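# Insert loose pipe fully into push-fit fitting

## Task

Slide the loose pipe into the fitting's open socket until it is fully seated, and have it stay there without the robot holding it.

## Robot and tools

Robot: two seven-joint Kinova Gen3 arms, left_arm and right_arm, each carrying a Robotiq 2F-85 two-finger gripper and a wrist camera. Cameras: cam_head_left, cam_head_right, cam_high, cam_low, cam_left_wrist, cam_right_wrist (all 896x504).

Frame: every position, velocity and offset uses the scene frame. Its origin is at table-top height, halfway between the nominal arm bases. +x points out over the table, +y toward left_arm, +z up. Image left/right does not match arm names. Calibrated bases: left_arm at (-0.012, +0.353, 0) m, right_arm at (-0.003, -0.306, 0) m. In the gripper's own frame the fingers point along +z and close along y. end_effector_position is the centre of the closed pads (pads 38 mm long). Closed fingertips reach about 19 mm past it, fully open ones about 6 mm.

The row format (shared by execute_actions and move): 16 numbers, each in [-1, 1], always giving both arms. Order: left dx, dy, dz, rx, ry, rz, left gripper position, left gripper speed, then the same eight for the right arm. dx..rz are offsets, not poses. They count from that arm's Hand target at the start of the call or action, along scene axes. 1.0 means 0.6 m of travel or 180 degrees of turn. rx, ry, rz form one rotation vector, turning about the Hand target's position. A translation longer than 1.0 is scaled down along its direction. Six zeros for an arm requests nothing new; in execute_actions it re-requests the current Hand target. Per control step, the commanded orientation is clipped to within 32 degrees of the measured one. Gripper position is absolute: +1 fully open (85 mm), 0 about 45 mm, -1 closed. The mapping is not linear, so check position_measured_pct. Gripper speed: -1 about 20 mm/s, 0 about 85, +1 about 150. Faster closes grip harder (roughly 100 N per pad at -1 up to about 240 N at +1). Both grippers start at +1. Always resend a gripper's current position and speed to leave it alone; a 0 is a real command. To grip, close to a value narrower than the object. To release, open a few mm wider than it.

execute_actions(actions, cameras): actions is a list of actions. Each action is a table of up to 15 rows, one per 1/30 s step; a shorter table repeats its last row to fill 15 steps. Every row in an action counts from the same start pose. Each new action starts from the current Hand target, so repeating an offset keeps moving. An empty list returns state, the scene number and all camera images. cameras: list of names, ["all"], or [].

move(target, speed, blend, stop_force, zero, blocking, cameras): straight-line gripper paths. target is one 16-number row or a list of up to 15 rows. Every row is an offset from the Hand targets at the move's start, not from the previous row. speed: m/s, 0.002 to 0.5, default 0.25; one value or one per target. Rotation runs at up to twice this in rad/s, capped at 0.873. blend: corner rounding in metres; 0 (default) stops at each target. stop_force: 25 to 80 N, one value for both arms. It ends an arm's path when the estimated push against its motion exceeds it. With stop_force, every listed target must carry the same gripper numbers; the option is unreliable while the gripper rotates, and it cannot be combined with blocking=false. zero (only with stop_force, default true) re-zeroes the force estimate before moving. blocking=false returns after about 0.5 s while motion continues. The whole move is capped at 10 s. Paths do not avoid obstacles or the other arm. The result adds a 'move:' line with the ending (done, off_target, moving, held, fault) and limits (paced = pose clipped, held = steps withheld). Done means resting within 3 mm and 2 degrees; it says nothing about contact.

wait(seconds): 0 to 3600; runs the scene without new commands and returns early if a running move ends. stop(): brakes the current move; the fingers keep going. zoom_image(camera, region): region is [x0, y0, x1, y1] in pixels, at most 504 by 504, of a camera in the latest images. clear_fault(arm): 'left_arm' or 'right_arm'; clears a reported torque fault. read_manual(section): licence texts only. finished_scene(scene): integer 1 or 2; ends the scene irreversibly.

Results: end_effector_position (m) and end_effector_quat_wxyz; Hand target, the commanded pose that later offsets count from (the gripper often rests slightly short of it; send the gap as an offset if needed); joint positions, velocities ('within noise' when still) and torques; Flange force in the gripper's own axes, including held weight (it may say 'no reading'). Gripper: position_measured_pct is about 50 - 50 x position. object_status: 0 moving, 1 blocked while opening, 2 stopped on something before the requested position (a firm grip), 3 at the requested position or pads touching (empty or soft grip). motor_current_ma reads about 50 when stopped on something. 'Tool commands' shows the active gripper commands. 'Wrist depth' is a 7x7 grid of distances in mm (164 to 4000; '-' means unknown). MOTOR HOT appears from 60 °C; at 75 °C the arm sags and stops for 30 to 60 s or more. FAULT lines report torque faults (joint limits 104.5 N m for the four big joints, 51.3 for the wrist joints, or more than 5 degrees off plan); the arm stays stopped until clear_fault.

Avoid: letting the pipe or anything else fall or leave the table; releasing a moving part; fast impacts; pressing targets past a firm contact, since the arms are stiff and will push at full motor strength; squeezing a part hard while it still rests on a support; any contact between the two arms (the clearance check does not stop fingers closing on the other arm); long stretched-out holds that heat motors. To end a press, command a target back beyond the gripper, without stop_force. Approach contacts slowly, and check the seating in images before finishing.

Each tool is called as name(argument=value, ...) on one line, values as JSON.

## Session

execute_actions(actions=[])

zoom_image(camera="cam_low", region=[400, 200, 840, 420])

Scene clock: 0.00 s.
left_arm: end_effector_position=(+0.3491, +0.1426, +0.1115) position_measured_pct=0.0 object_status=3 motor_current_ma=0 end_effector_quat_wxyz=(-0.168, -0.555, +0.804, -0.127) | right_arm: end_effector_position=(+0.2848, -0.1614, +0.1133) position_measured_pct=0.0 object_status=3 motor_current_ma=0 end_effector_quat_wxyz=(+0.107, +0.982, +0.081, +0.136)
Joint positions: left_arm=[0.303 0.554 -0.218 1.935 0.708 0.891 2.382] | right_arm=[-0.565 0.358 -0.477 2.312 0.867 0.694 3.197]
Joint velocities: within noise
Joint torques (N m): no reading
Flange force (N): no reading
Wrist depth (mm): cam_left_wrist=[333 330 330 326 327 325 324 / 319 318 317 315 314 312 311 / 307 306 304 303 302 301 299 / 296 295 293 292 291 290 288 / 285 284 282 282 279 280 279 / 275 274 273 272 270 270 267 / 266 265 264 263 262 261 258] | cam_right_wrist=[274 286 297 309 322 338 356 / 270 279 290 303 316 331 345 / 264 273 284 295 308 321 334 / 260 267 278 289 300 312 325 / 253 262 271 283 292 303 316 / 248 256 266 275 286 296 308 / 242 251 260 269 278 290 302]
Hand target: left_arm +0.3491, +0.1426, +0.1115; -0.168, -0.555, +0.804, -0.127 | right_arm +0.2848, -0.1614, +0.1133; +0.107, +0.982, +0.081, +0.136
Tool commands: left_gripper/position=+1.0 left_gripper/speed=+1.0 right_gripper/position=+1.0 right_gripper/speed=+1.0

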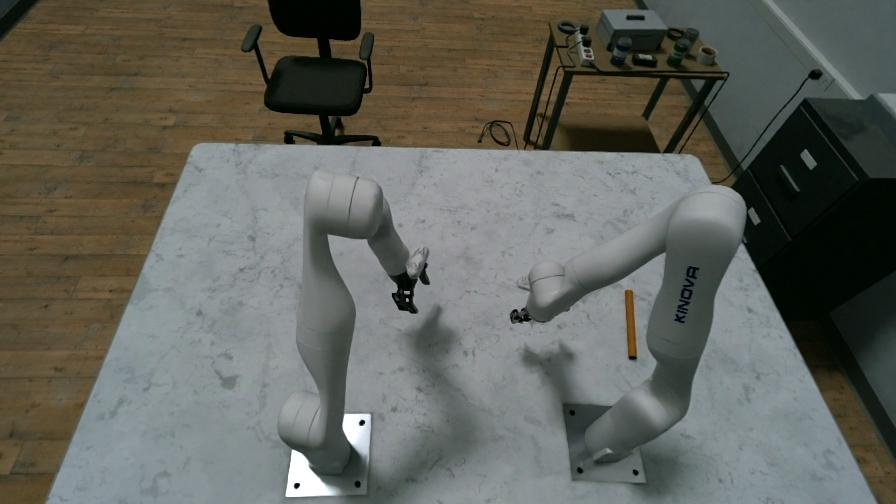

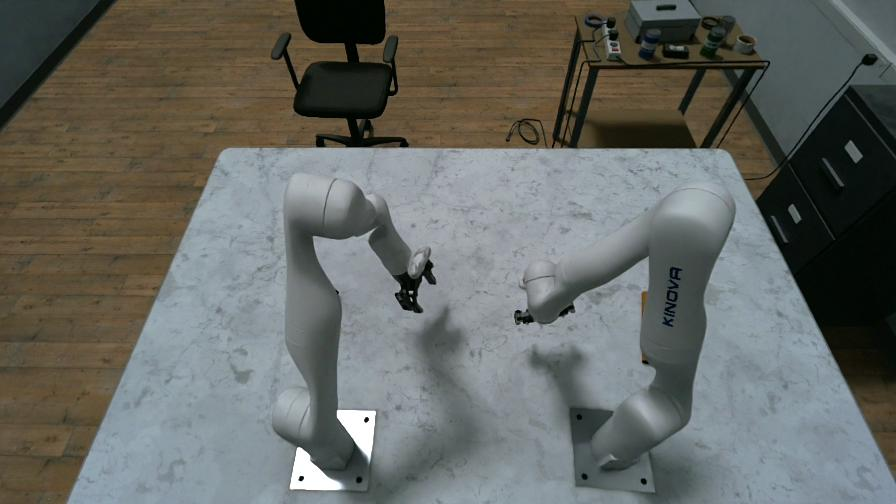

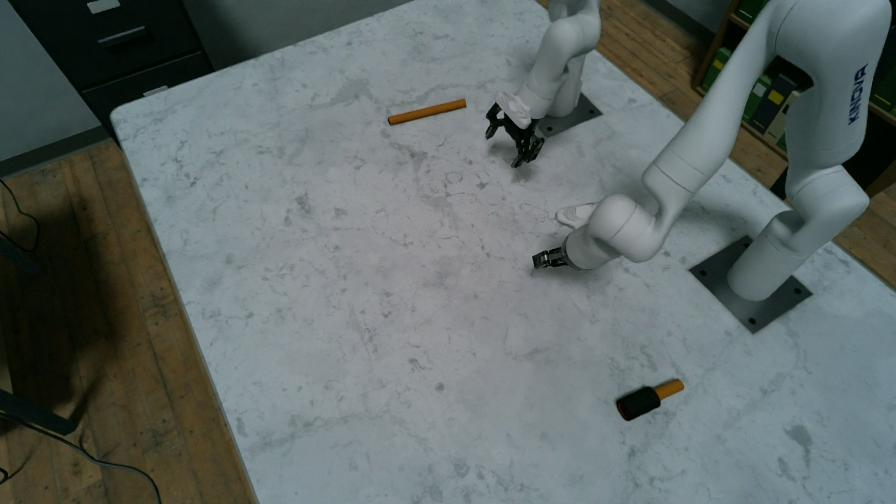

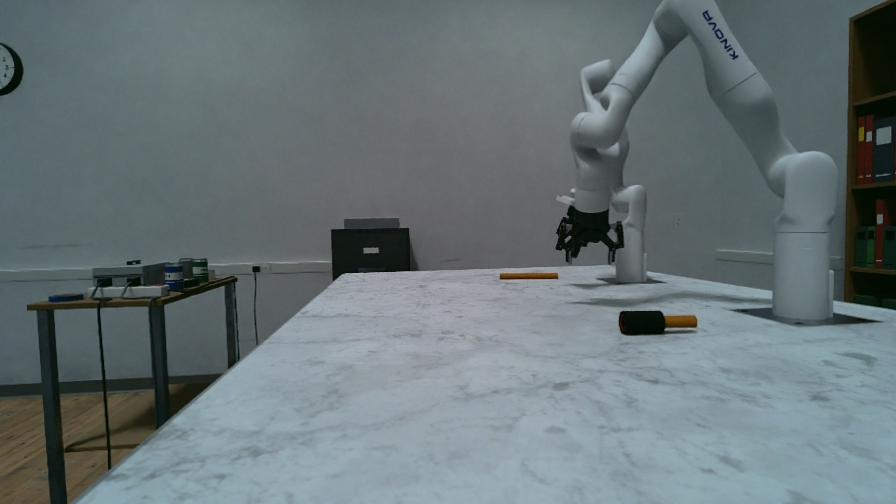

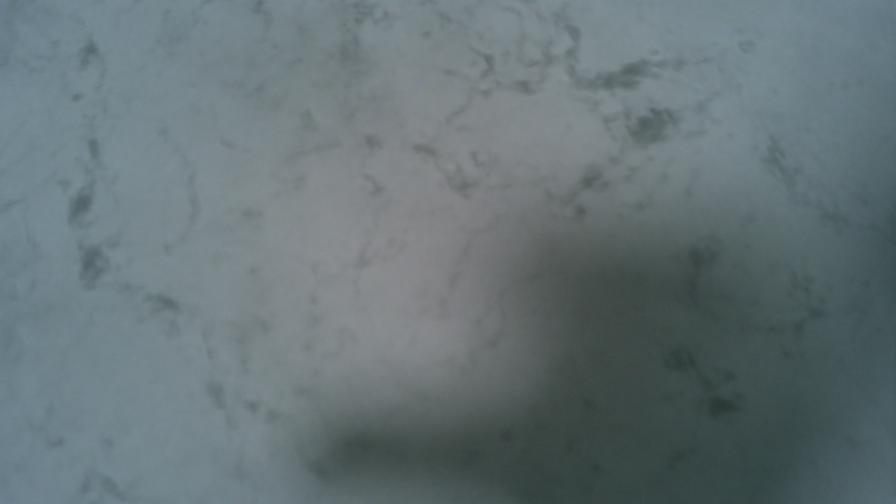

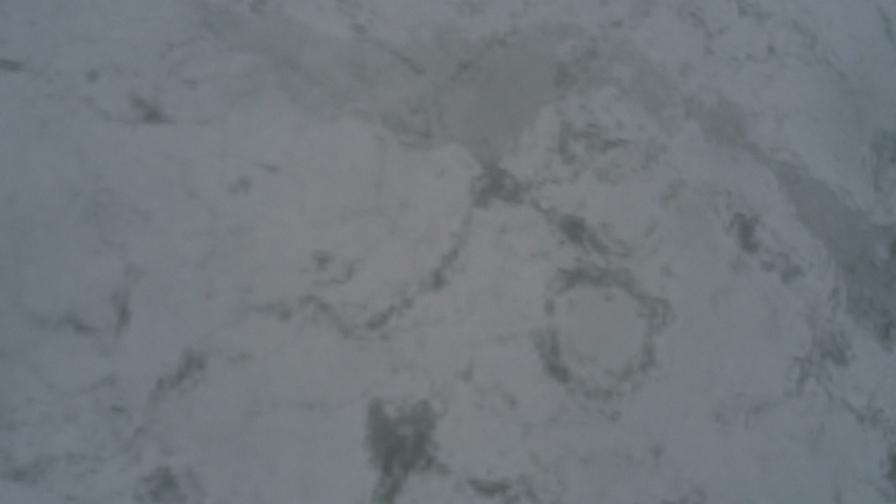

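Scaled by 1.145 from the camera's image (finer frame: 1280x720).

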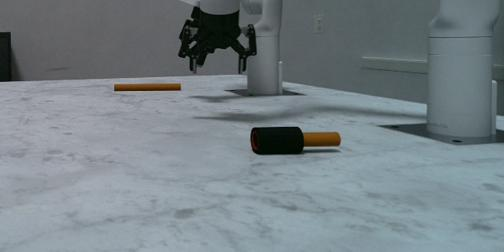

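move(target=[-0.088,0.504,0.231,0.132,0.075,0.523,1,1,0.092,-0.507,0.228,0.077,0.08,-0.112,1,1], cameras=["cam_head_left","cam_high","cam_low","cam_left_wrist","cam_right_wrist"])

Scene clock: 4.60 s.
left_arm: end_effector_position=(+0.2963, +0.4450, +0.2501) position_measured_pct=0.0 object_status=3 motor_current_ma=0 end_effector_quat_wxyz=(+0.000, +0.991, -0.131, +0.001) | right_arm: end_effector_position=(+0.3400, -0.4656, +0.2501) position_measured_pct=0.0 object_status=3 motor_current_ma=0 end_effector_quat_wxyz=(+0.000, +0.995, -0.096, +0.001)
Joint positions: left_arm=[0.377 0.155 -0.85 1.924 0.131 1.117 3.935] | right_arm=[0.474 0.228 -0.209 1.783 0.051 1.134 4.836]
Joint torques (N m): left_arm=[-1.24 -7.79 -0.26 -7.73 0.08 -0.22 0.12] | right_arm=[-1.01 -12.74 0.59 -9.13 0.1 0.12 0.58]
Flange force (N): left_arm=[-1.9 3.5 -3.4] | right_arm=[-3.0 -1.1 2.2]
Wrist depth (mm): cam_left_wrist=[394 394 393 392 392 391 390 / 396 394 394 360 392 392 391 / 395 394 394 360 393 393 391 / 395 395 394 368 393 393 392 / 395 396 394 394 393 393 392 / 396 396 395 395 394 393 393 / 396 396 395 395 395 394 393] | cam_right_wrist=[399 399 401 402 403 406 407 / 397 399 399 400 403 404 406 / 395 398 399 400 402 403 404 / 395 396 399 388 401 402 403 / 395 396 397 383 399 402 402 / 395 394 397 381 399 399 402 / 394 393 395 397 398 400 401]
Hand target: left_arm +0.2963, +0.4450, +0.2501; +0.000, +0.991, -0.131, +0.001 | right_arm +0.3400, -0.4656, +0.2501; +0.000, +0.995, -0.096, +0.001
Off the commanded pose: left_arm 0.000 m, 0 deg | right_arm 0.000 m, 0 deg.
move: done

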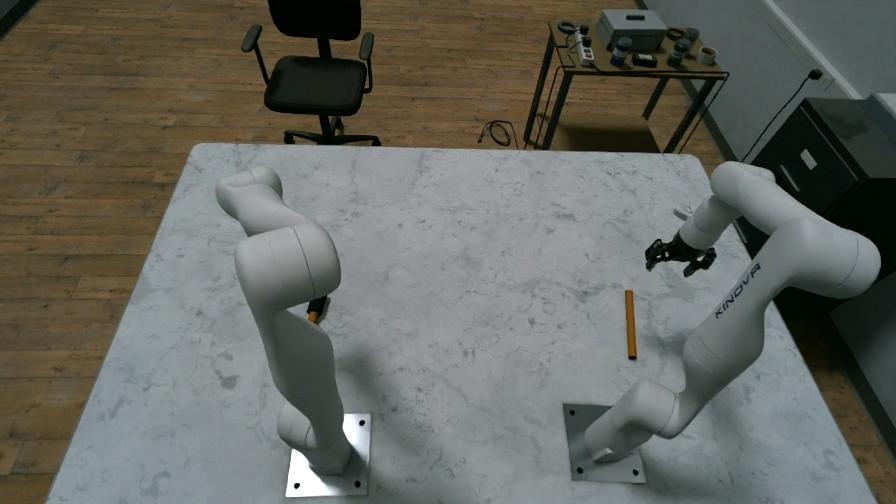

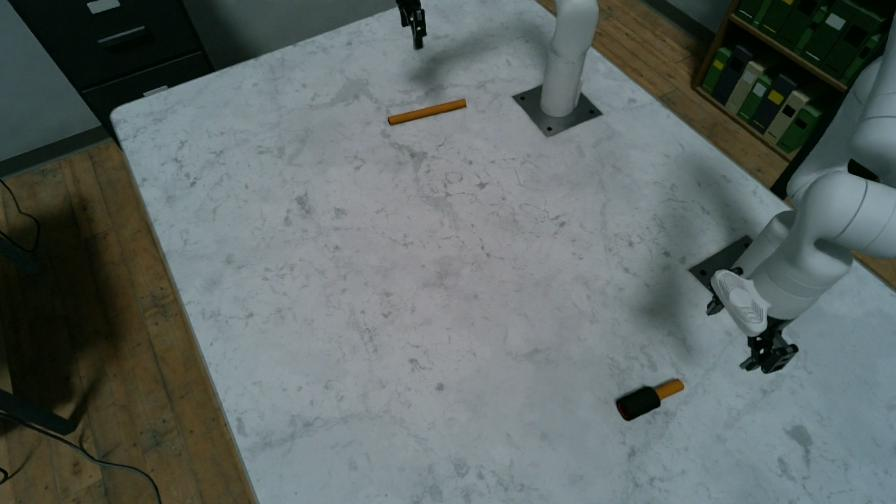

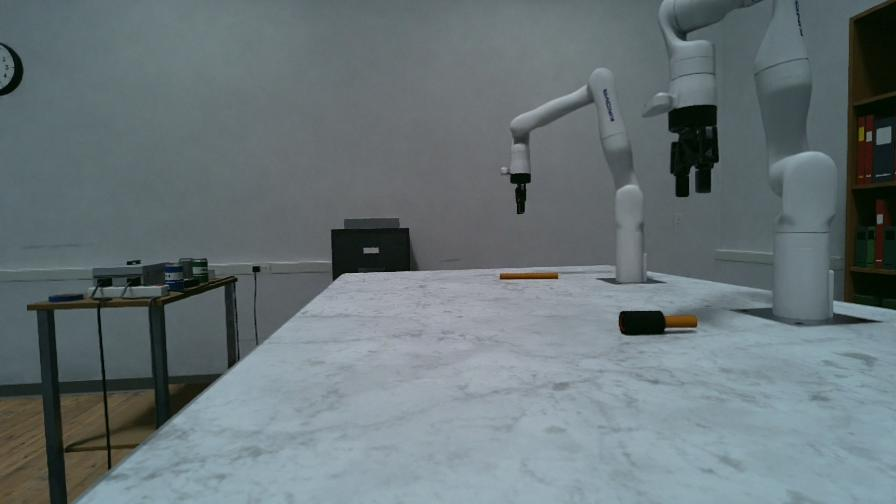

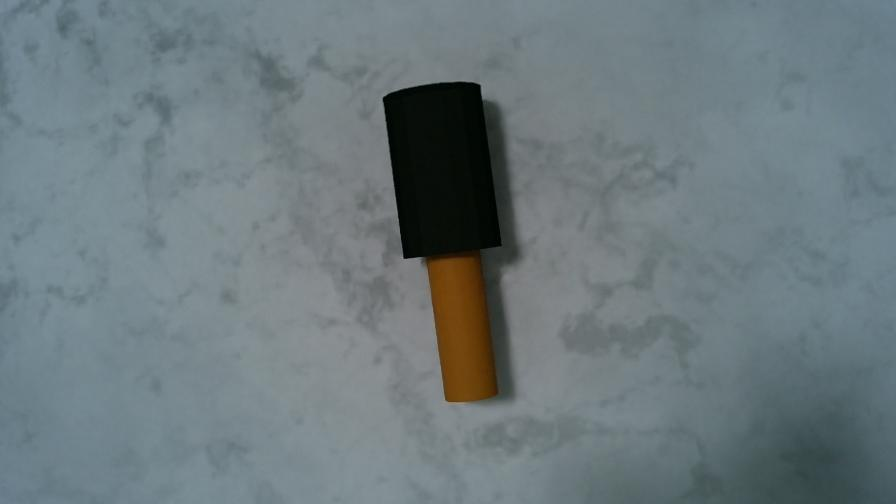

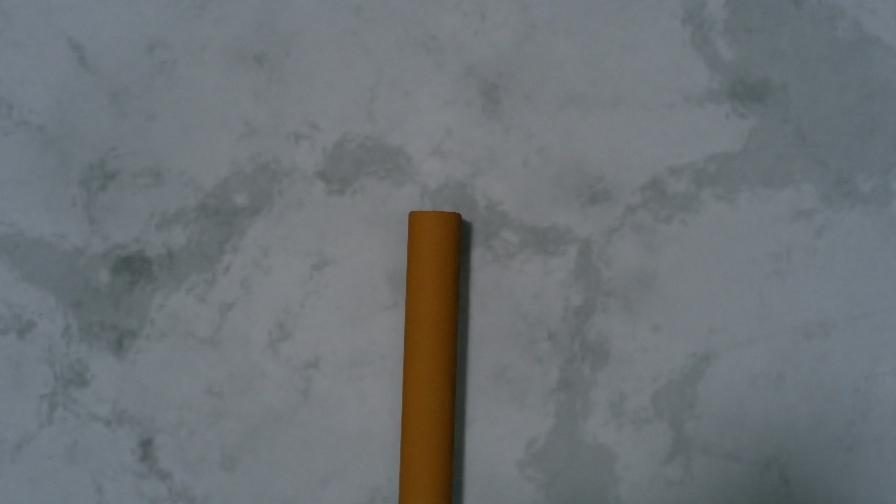

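move(target=[0.1297,-0.0273,-0.28,0,0,0.0389,1,1,0.0303,-0.0138,-0.28,0,0,-0.01,1,1], cameras=["cam_left_wrist","cam_right_wrist"])

Scene clock: 6.33 s.
left_arm: end_effector_position=(+0.3741, +0.4286, +0.0821) position_measured_pct=0.0 object_status=3 motor_current_ma=0 end_effector_quat_wxyz=(+0.000, +0.998, -0.070, +0.001) | right_arm: end_effector_position=(+0.3581, -0.4739, +0.0821) position_measured_pct=0.0 object_status=3 motor_current_ma=0 end_effector_quat_wxyz=(+0.000, +0.994, -0.111, +0.001)
Joint positions: left_arm=[0.208 0.607 -0.671 1.984 0.557 0.738 3.781] | right_arm=[0.43 0.534 -0.17 1.981 0.144 0.637 4.724]
Joint torques (N m): left_arm=[-1.23 -14.07 -1.98 -4.74 0 -0.19 0.19] | right_arm=[-0.99 -15.72 0.42 -6.27 0.08 0.13 0.61]
Flange force (N): left_arm=[0.2 2.9 -5.2] | right_arm=[-3.7 0.3 0.5]
Wrist depth (mm): cam_left_wrist=[226 226 226 225 225 224 224 / 227 226 226 226 225 225 225 / 227 226 226 226 225 225 224 / 227 226 226 226 225 225 225 / 227 226 226 192 226 225 225 / 227 227 227 187 226 225 225 / 227 227 227 189 226 225 225] | cam_right_wrist=[229 230 231 232 233 233 234 / 229 230 230 231 232 233 233 / 228 229 230 230 231 232 233 / 228 229 229 230 231 232 232 / 227 228 229 210 230 231 232 / 227 228 228 210 230 230 231 / 226 227 228 210 230 230 231]
Hand target: left_arm +0.3741, +0.4286, +0.0821; +0.000, +0.998, -0.070, +0.001 | right_arm +0.3581, -0.4739, +0.0821; +0.000, +0.994, -0.111, +0.001
Off the commanded pose: left_arm 0.000 m, 0 deg | right_arm 0.000 m, 0 deg.
move: done

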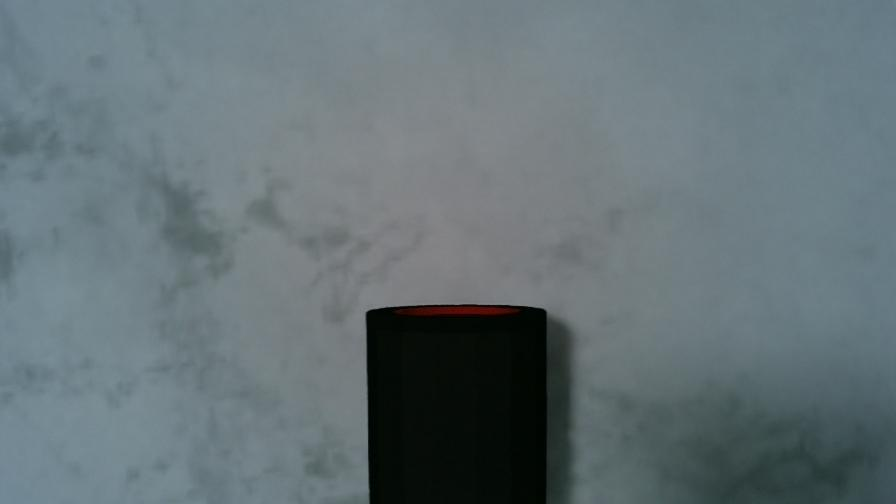

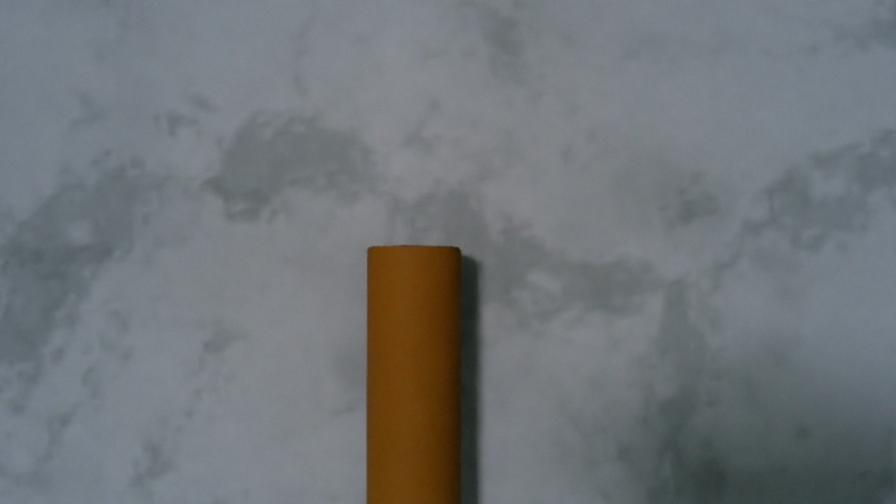

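move(target=[0,0,-0.0935,0,0,0,0.5,1,0,0,-0.0975,0,0,0,0.1,1], speed=0.12)

move(target=[0,0,0,0,0,0,-0.4,-0.6,0,0,0,0,0,0,-0.9,-0.6], cameras=["cam_left_wrist","cam_right_wrist"])

Scene clock: 7.40 s.
left_arm: end_effector_position=(+0.3742, +0.4286, +0.0260) position_measured_pct=25.1 object_status=3 motor_current_ma=0 end_effector_quat_wxyz=(+0.000, +0.998, -0.070, +0.001) | right_arm: end_effector_position=(+0.3582, -0.4739, +0.0236) position_measured_pct=45.0 object_status=3 motor_current_ma=0 end_effector_quat_wxyz=(+0.000, +0.994, -0.111, +0.001)
Joint positions: left_arm=[0.132 0.716 -0.568 2.025 0.684 0.594 3.672] | right_arm=[0.403 0.663 -0.135 2.02 0.183 0.468 4.689]
Joint torques (N m): left_arm=[-1.15 -15.01 -2 -3.47 0.05 -0.2 0.2] | right_arm=[-0.96 -16.65 0.51 -4.96 0.11 0.17 0.59]
Flange force (N): left_arm=[1.5 2.3 -5.5] | right_arm=[-3.5 0.8 -0.1]
Wrist depth (mm): cam_left_wrist=[170 170 170 169 169 169 169 / 170 170 170 170 169 169 169 / 170 170 170 170 169 169 169 / 171 170 170 170 170 169 169 / 171 170 170 170 170 169 169 / 171 171 170 - 170 169 169 / 171 171 171 - 170 170 170] | cam_right_wrist=[171 171 172 172 173 174 174 / 170 171 171 172 173 173 173 / 170 171 171 171 173 173 173 / 170 170 171 171 172 172 173 / 169 170 170 - 171 172 172 / 169 169 170 - 171 172 172 / 168 169 170 - 171 171 172]
Hand target: left_arm +0.3741, +0.4286, +0.0260; +0.000, +0.998, -0.070, +0.001 | right_arm +0.3581, -0.4739, +0.0236; +0.000, +0.994, -0.111, +0.001
Off the commanded pose: left_arm 0.000 m, 0 deg | right_arm 0.000 m, 0 deg.
move: done

Scene clock: 8.37 s.
left_arm: end_effector_position=(+0.3741, +0.4286, +0.0260) position_measured_pct=56.3 object_status=0 motor_current_ma=1000 end_effector_quat_wxyz=(+0.000, +0.998, -0.070, +0.001) | right_arm: end_effector_position=(+0.3581, -0.4739, +0.0235) position_measured_pct=76.6 object_status=0 motor_current_ma=1000 end_effector_quat_wxyz=(+0.000, +0.994, -0.111, +0.001)
Joint positions: left_arm=[0.132 0.716 -0.568 2.025 0.684 0.594 3.672] | right_arm=[0.403 0.663 -0.135 2.02 0.183 0.468 4.689]
Joint torques (N m): left_arm=[-0.87 -9.96 -0.24 -2.86 0.46 -0.81 0.16] | right_arm=[-0.7 -11.67 1.13 -5.85 0.38 -1.48 0.59]
Flange force (N): left_arm=[-0.8 2.4 -21.8] | right_arm=[-8.4 -0.9 -16.4]
Wrist depth (mm): cam_left_wrist=[170 170 170 169 169 169 169 / 170 170 170 170 170 169 169 / 171 170 170 170 170 169 169 / 171 171 170 170 170 170 169 / 171 171 170 170 170 170 169 / 171 171 171 - - 170 170 / 171 171 171 - - 170 170] | cam_right_wrist=[171 171 172 173 173 174 174 / 170 171 171 172 173 173 174 / 170 171 171 172 173 173 173 / 170 170 171 171 172 172 173 / 170 170 170 - 171 172 173 / 169 170 170 - 171 172 172 / 169 169 169 - 171 171 172]
Hand target: left_arm +0.3741, +0.4286, +0.0260; +0.000, +0.998, -0.070, +0.001 | right_arm +0.3581, -0.4739, +0.0236; +0.000, +0.994, -0.111, +0.001
Off the commanded pose: left_arm 0.000 m, 0 deg | right_arm 0.000 m, 0 deg.
move: done

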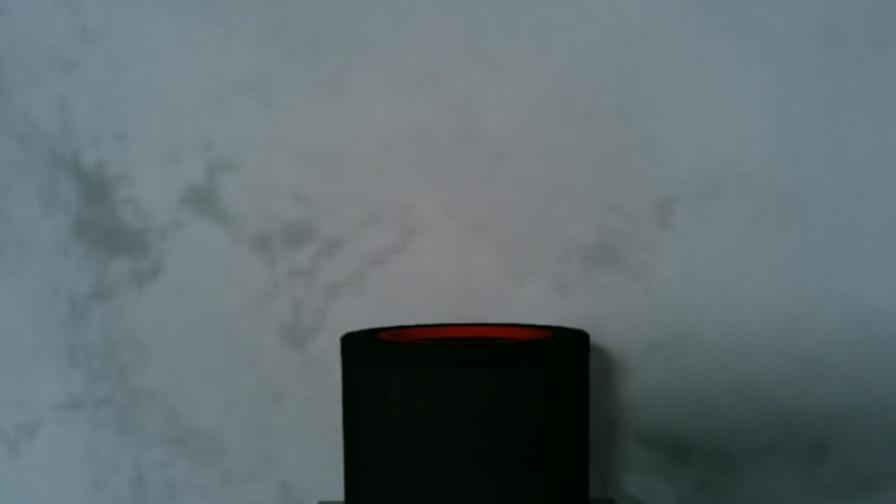

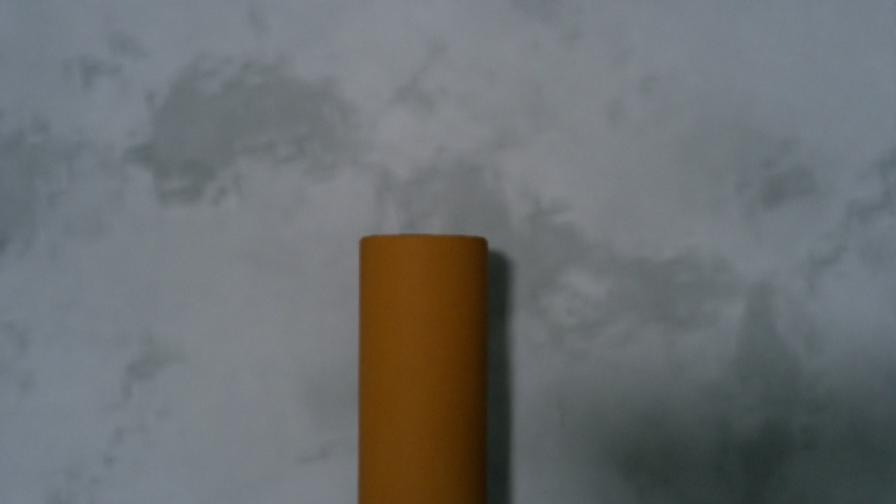

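move(target=[[0,0,0.06,0,0,0,-0.4,-0.6,0,0,0.06,0,0,0,-0.9,-0.6],[-0.1235,-0.6143,0.1567,0,0,-0.125,-0.4,-0.6,0.242,0.69,0.1713,0,0,-0.0983,-0.9,-0.6]], blend=[0.02,0], cameras=["cam_head_left","cam_high","cam_low","cam_left_wrist"])

zoom_image(camera="cam_low", region=[480, 210, 660, 300])

zoom_image(camera="cam_high", region=[390, 160, 630, 280])

Scene clock: 11.30 s.
left_arm: end_effector_position=(+0.3000, +0.0600, +0.1200) position_measured_pct=56.3 object_status=2 motor_current_ma=50 end_effector_quat_wxyz=(+0.000, +0.965, -0.263, +0.001) | right_arm: end_effector_position=(+0.5034, -0.0599, +0.1263) position_measured_pct=76.6 object_status=2 motor_current_ma=50 end_effector_quat_wxyz=(+0.000, +0.965, -0.263, +0.001)
Joint positions: left_arm=[1.102 0.571 -0.602 1.832 0.414 0.865 4.49] | right_arm=[-0.52 0.754 -0.082 1.327 0.065 1.061 3.636]
Joint torques (N m): left_arm=[-1.21 -15.41 -1.83 -6.21 0 -0.21 0.18] | right_arm=[-1.02 -22.88 0.73 -9.17 0.09 0.22 0.59]
Flange force (N): left_arm=[-2.0 2.0 -2.8] | right_arm=[-1.7 4.0 3.0]
Wrist depth (mm): cam_left_wrist=[264 264 263 - - 261 261 / 264 264 263 263 262 261 261 / 265 264 264 263 262 262 261 / 265 264 264 263 263 262 262 / 265 264 264 264 263 262 262 / 265 265 - - - 263 262 / 265 265 - - - 263 262] | cam_right_wrist=[274 274 276 276 277 278 279 / 273 273 275 275 276 277 278 / 271 273 274 275 275 276 277 / 271 273 273 275 275 276 277 / 271 272 273 - 274 275 276 / 270 271 272 - 274 275 276 / 270 271 - - 273 274 275]
Hand target: left_arm +0.3000, +0.0600, +0.1200; +0.000, +0.965, -0.263, +0.001 | right_arm +0.5034, -0.0599, +0.1263; +0.000, +0.965, -0.263, +0.001
Off the commanded pose: left_arm 0.000 m, 0 deg | right_arm 0.000 m, 0 deg.
move: done; blend cut to 0.018 m at target 1

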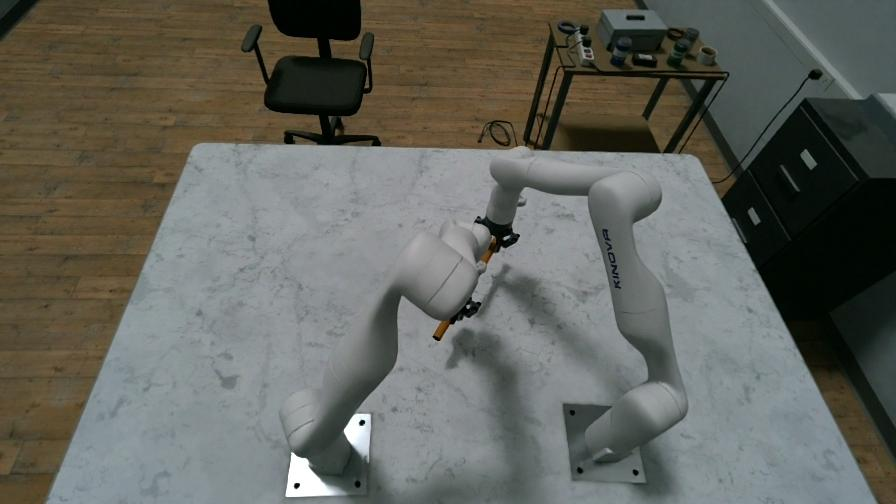

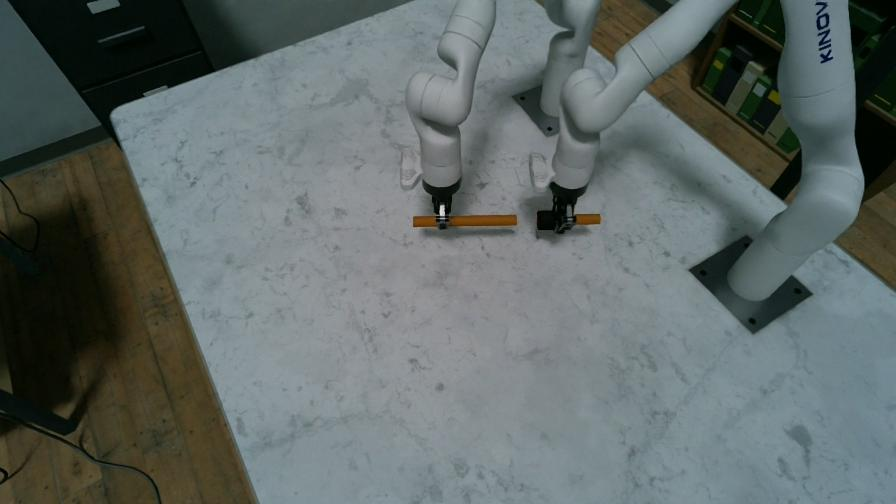

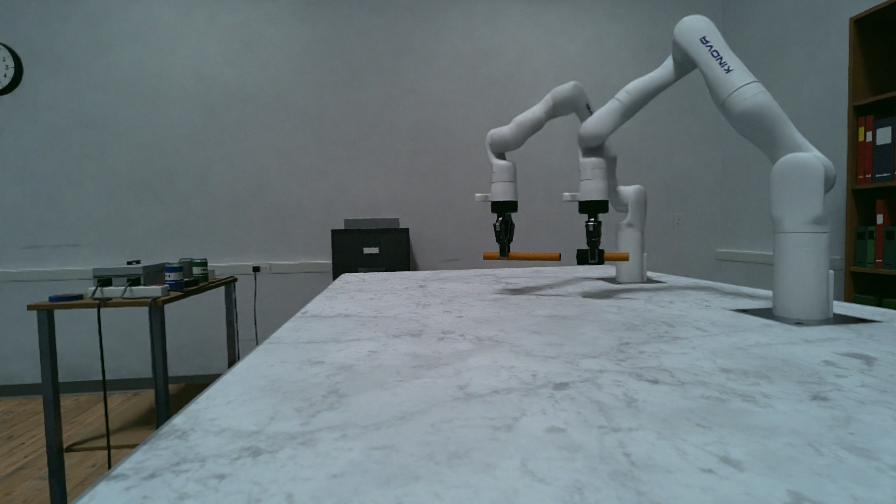

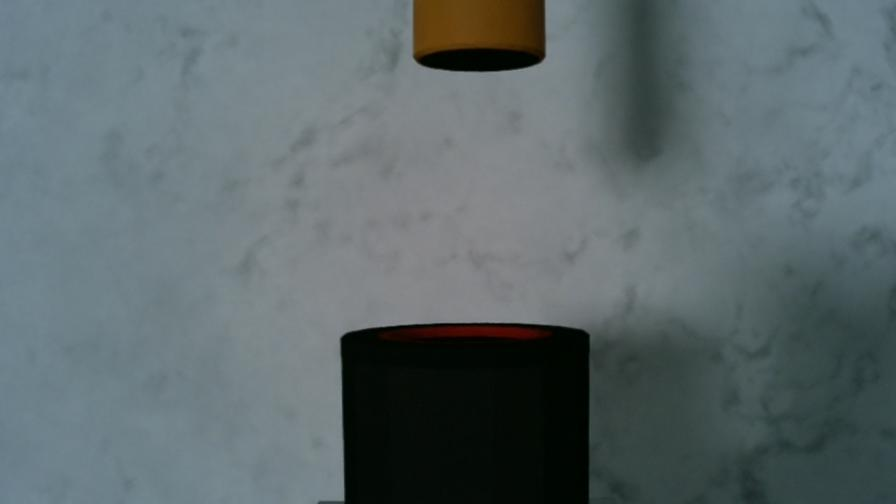

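Scaled by 2.800 from the camera's image (finer frame: 1280x720).

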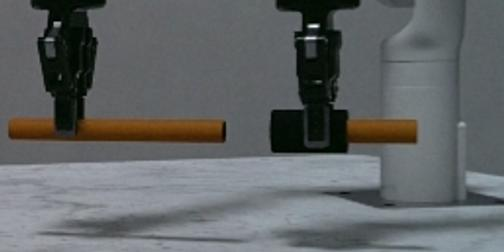

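Scaled by 2.100 from the camera's image (finer frame: 1280x720).

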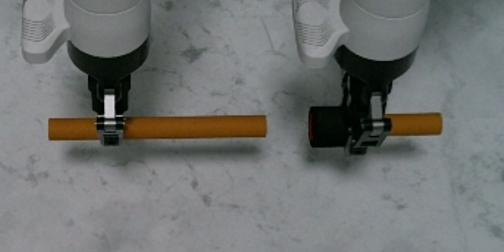

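move(target=[0,0,0,0,0,0,-0.4,-0.6,-0.0555,0.0373,0.0008,0,0,0,-0.9,-0.6], cameras=["cam_high","cam_low","cam_left_wrist"])

zoom_image(camera="cam_low", region=[540, 230, 640, 280])

zoom_image(camera="cam_high", region=[480, 190, 620, 260])

Scene clock: 12.30 s.
left_arm: end_effector_position=(+0.3000, +0.0600, +0.1200) position_measured_pct=56.3 object_status=2 motor_current_ma=50 end_effector_quat_wxyz=(+0.000, +0.965, -0.263, +0.001) | right_arm: end_effector_position=(+0.4701, -0.0375, +0.1268) position_measured_pct=76.6 object_status=2 motor_current_ma=50 end_effector_quat_wxyz=(+0.000, +0.965, -0.263, +0.001)
Joint positions: left_arm=[1.102 0.571 -0.602 1.832 0.414 0.865 4.49] | right_arm=[-0.581 0.714 -0.084 1.408 0.066 1.021 3.568]
Joint torques (N m): left_arm=[-1.11 -15.52 -1.94 -6.18 0 -0.23 0.14] | right_arm=[-1.07 -22.07 0.71 -8.99 0.06 0.19 0.56]
Flange force (N): left_arm=[-1.5 2.0 -2.6] | right_arm=[-1.2 4.0 2.9]
Wrist depth (mm): cam_left_wrist=[264 264 264 - 262 261 261 / 264 264 263 - 262 262 261 / 264 264 264 - 262 262 261 / 265 264 263 - 262 262 262 / 265 265 264 - 262 262 262 / 265 265 - - - 262 262 / 266 265 - - - 263 262] | cam_right_wrist=[274 275 275 277 278 278 279 / 273 274 275 276 277 277 278 / 273 274 275 275 276 277 278 / 272 273 274 275 275 276 277 / 272 273 273 - 275 276 277 / 271 272 272 - 274 275 276 / 270 272 - - 274 274 276]
Hand target: left_arm +0.3000, +0.0600, +0.1200; +0.000, +0.965, -0.263, +0.001 | right_arm +0.4701, -0.0375, +0.1268; +0.000, +0.965, -0.263, +0.001
Off the commanded pose: left_arm 0.000 m, 0 deg | right_arm 0.000 m, 0 deg.
move: done

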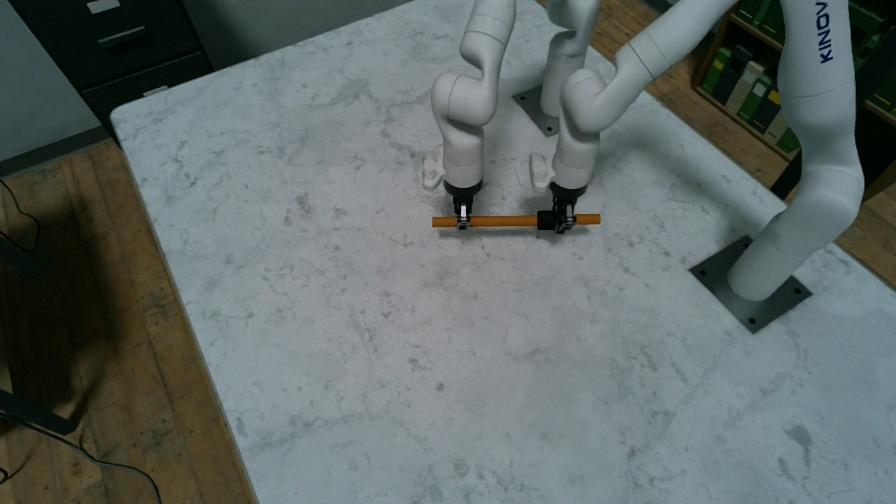

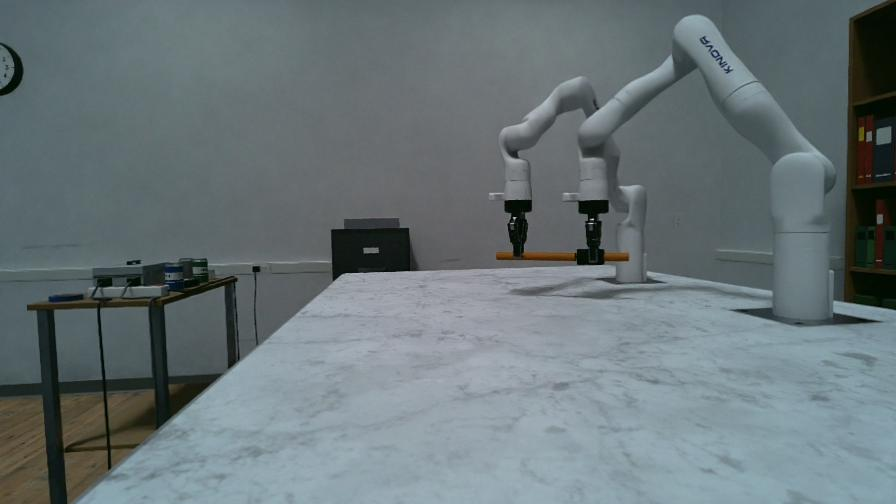

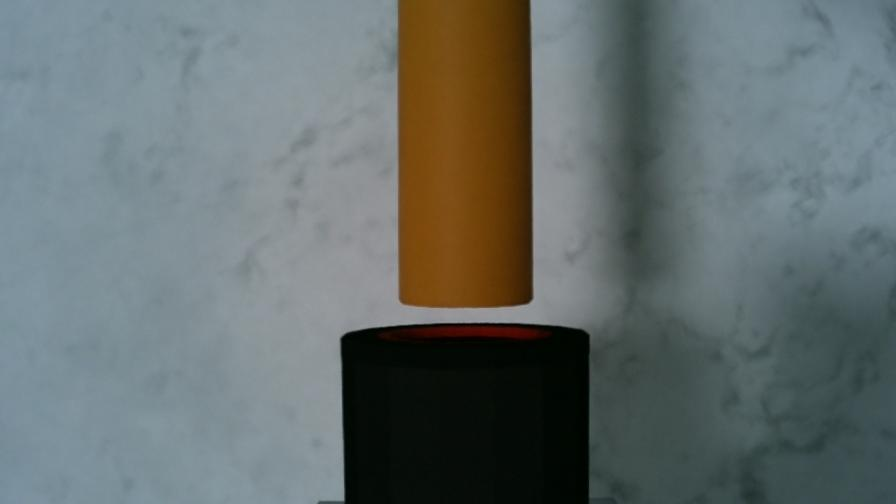

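Scaled by 5.040 from the camera's image (finer frame: 1280x720).

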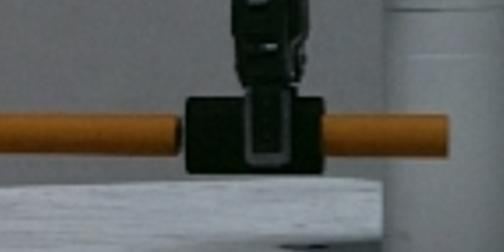

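Scaled by 3.600 from the camera's image (finer frame: 1280x720).

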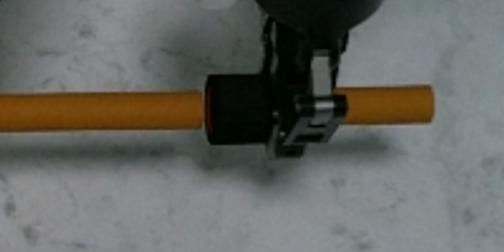

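move(target=[0,0,0,0,0,0,-0.4,-0.6,-0.0646,0.0381,0,0,0,0,-0.9,-0.6], speed=0.03, stop_force=80, cameras=["cam_high","cam_low","cam_left_wrist","cam_right_wrist"])

zoom_image(camera="cam_high", region=[440, 190, 620, 260])

Scene clock: 15.43 s.
left_arm: end_effector_position=(+0.3000, +0.0600, +0.1200) position_measured_pct=56.3 object_status=2 motor_current_ma=50 end_effector_quat_wxyz=(+0.000, +0.965, -0.263, +0.001) | right_arm: end_effector_position=(+0.4313, -0.0147, +0.1268) position_measured_pct=76.6 object_status=2 motor_current_ma=50 end_effector_quat_wxyz=(+0.000, +0.965, -0.263, +0.001)
Joint positions: left_arm=[1.102 0.571 -0.602 1.832 0.414 0.865 4.49] | right_arm=[-0.654 0.672 -0.087 1.493 0.066 0.978 3.488]
Joint torques (N m): left_arm=[-7.85 -23.39 -9.69 -39.29 3.46 -19.41 0.32] | right_arm=[-30.5 -16.88 -29.58 4.22 -15.19 7.68 0.58]
Flange force (N): left_arm=[-70.9 2.1 -3.1] | right_arm=[62.3 2.4 4.4]
Wrist depth (mm): cam_left_wrist=[262 261 261 - 259 259 259 / 262 262 262 - 260 260 259 / 262 262 262 - 261 260 260 / 263 263 262 - 260 260 260 / 264 263 263 - 261 261 260 / 264 264 - - - 261 261 / 264 264 - - - 262 261] | cam_right_wrist=[275 277 277 279 280 280 281 / 274 275 277 278 279 279 279 / 274 275 276 277 278 279 279 / 273 274 275 276 277 278 278 / 273 274 274 - 276 277 278 / 273 273 273 - 276 276 277 / 271 272 - - 275 275 276]
Hand target: left_arm +0.3000, +0.0600, +0.1200; +0.000, +0.965, -0.263, +0.001 | right_arm +0.4313, -0.0147, +0.1268; +0.000, +0.965, -0.263, +0.001
Off the commanded pose: left_arm 0.000 m, 0 deg | right_arm 0.000 m, 0 deg.
move: done

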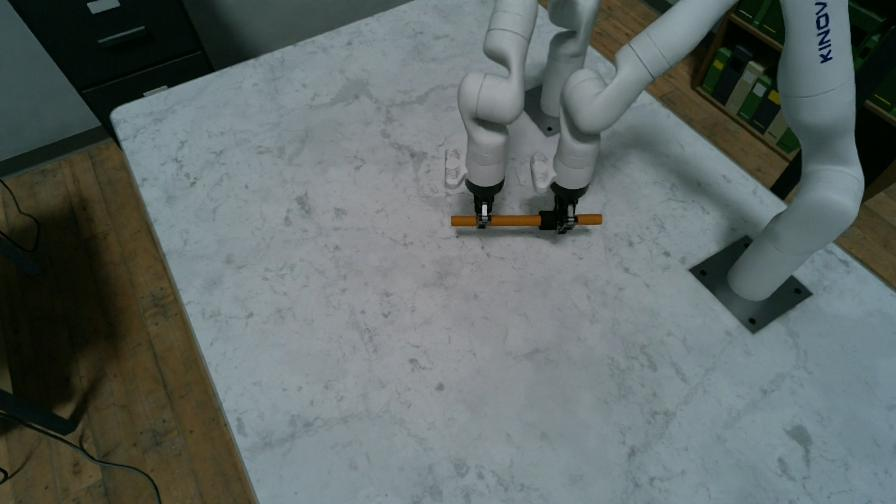

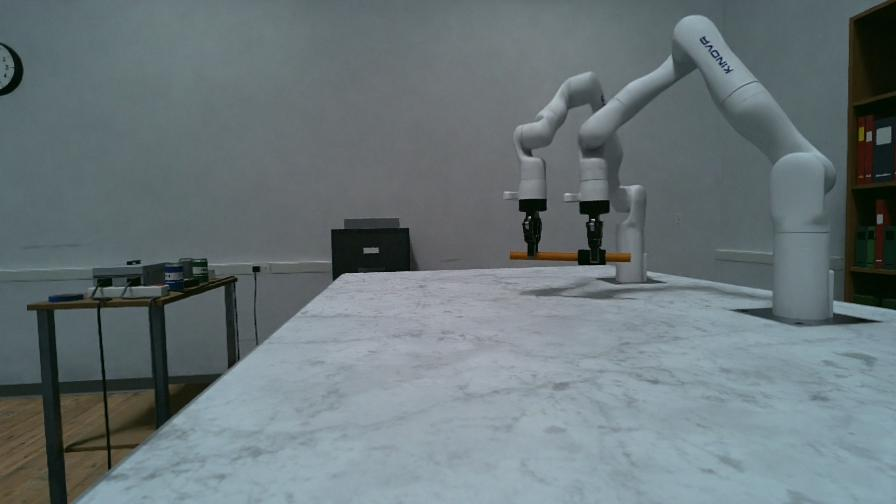

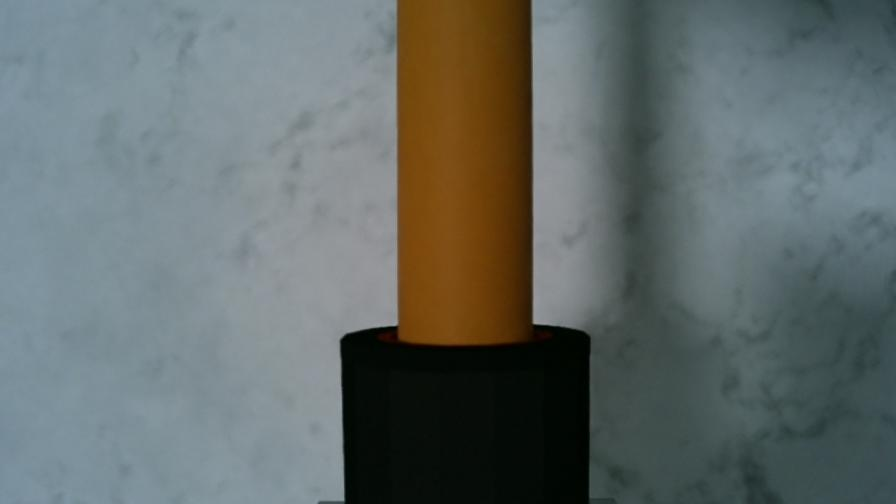

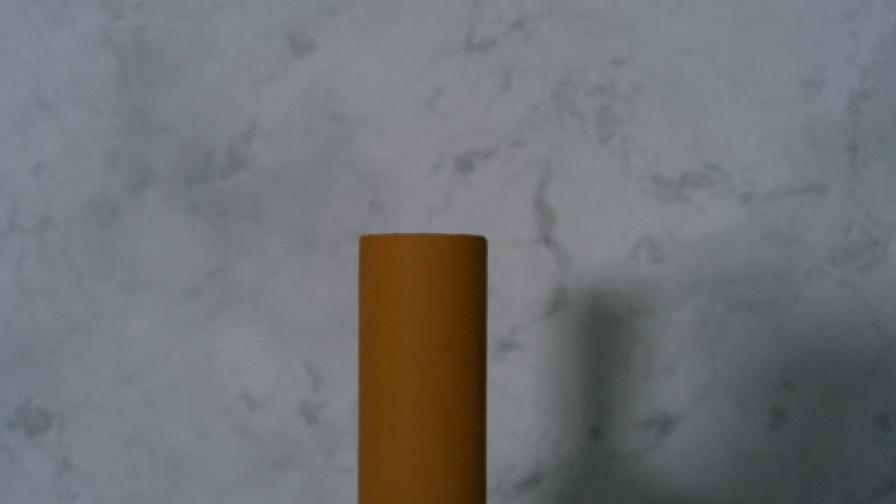

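Scaled by 2.800 from the camera's image (finer frame: 1280x720).

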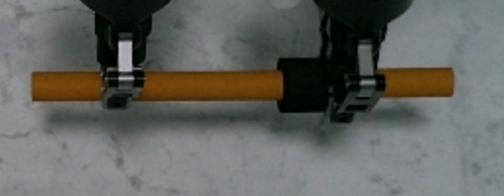

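move(target=[0,0,0,0,0,0,-0.4,-0.6,0.014,-0.00825,0,0,0,0,-0.9,-0.6], speed=0.03, cameras=["cam_high","cam_left_wrist"])

zoom_image(camera="cam_high", region=[440, 190, 620, 260])

Scene clock: 16.40 s.
left_arm: end_effector_position=(+0.3004, +0.0599, +0.1202) position_measured_pct=56.3 object_status=2 motor_current_ma=50 end_effector_quat_wxyz=(+0.000, +0.965, -0.263, +0.001) | right_arm: end_effector_position=(+0.4395, -0.0194, +0.1268) position_measured_pct=76.6 object_status=2 motor_current_ma=50 end_effector_quat_wxyz=(+0.000, +0.965, -0.263, +0.001)
Joint positions: left_arm=[1.102 0.571 -0.602 1.832 0.414 0.865 4.49] | right_arm=[-0.638 0.681 -0.086 1.476 0.066 0.987 3.506]
Joint torques (N m): left_arm=[-1.37 -16.41 -2.12 -8.33 0.38 -1.34 0.1] | right_arm=[-2.63 -20.67 -0.96 -8.04 -0.7 0.58 0.59]
Flange force (N): left_arm=[-5.6 1.8 -2.1] | right_arm=[2.1 4.3 2.3]
Wrist depth (mm): cam_left_wrist=[264 264 263 - 262 261 261 / 264 264 263 - 262 262 261 / 265 264 263 - 262 262 261 / 265 264 264 - 262 262 262 / 265 265 264 - 263 262 261 / 265 265 - - - 262 262 / 265 265 - - - 263 262] | cam_right_wrist=[275 275 276 277 278 279 280 / 274 275 275 276 277 278 279 / 273 274 275 276 276 277 278 / 273 273 274 275 276 277 279 / 272 273 273 - 276 276 276 / 271 272 272 - 275 275 276 / 270 271 - - 274 274 275]
Hand target: left_arm +0.3000, +0.0600, +0.1200; +0.000, +0.965, -0.263, +0.001 | right_arm +0.4397, -0.0196, +0.1268; +0.000, +0.965, -0.263, +0.001
Off the commanded pose: left_arm 0.000 m, 0 deg | right_arm 0.000 m, 0 deg.
move: done

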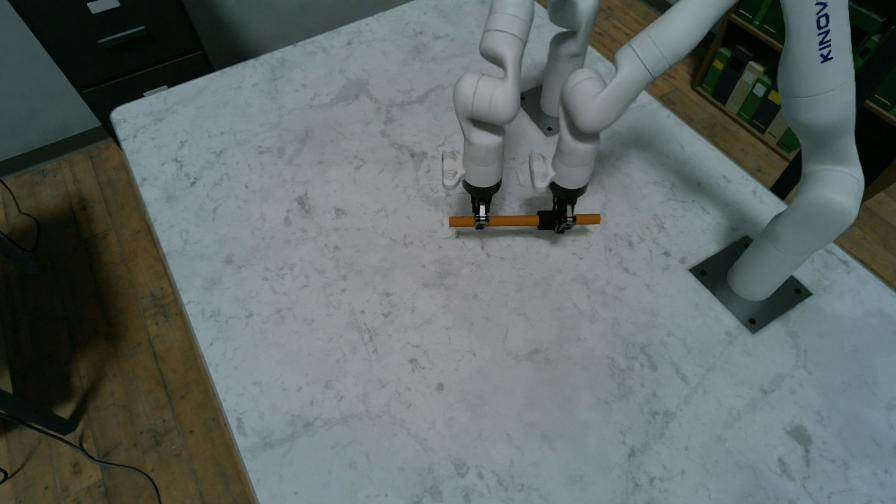

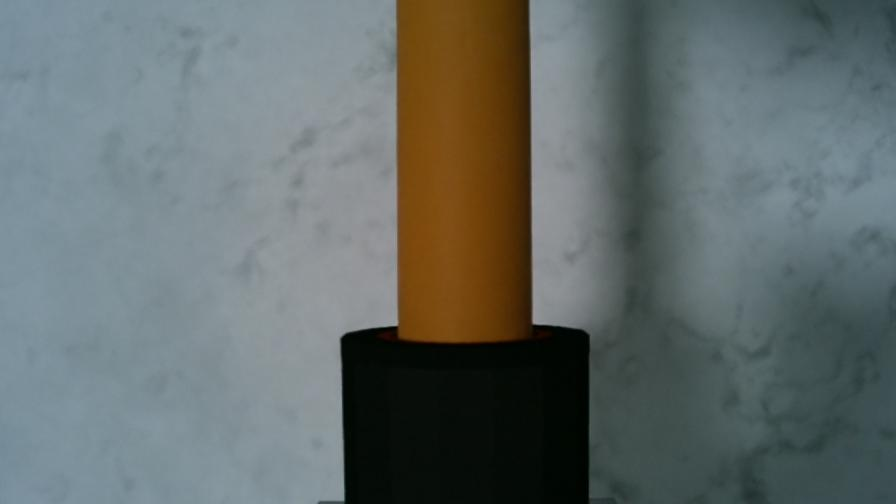

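Scaled by 2.800 from the camera's image (finer frame: 1280x720).

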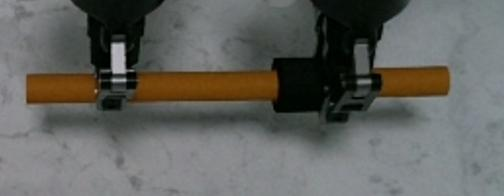

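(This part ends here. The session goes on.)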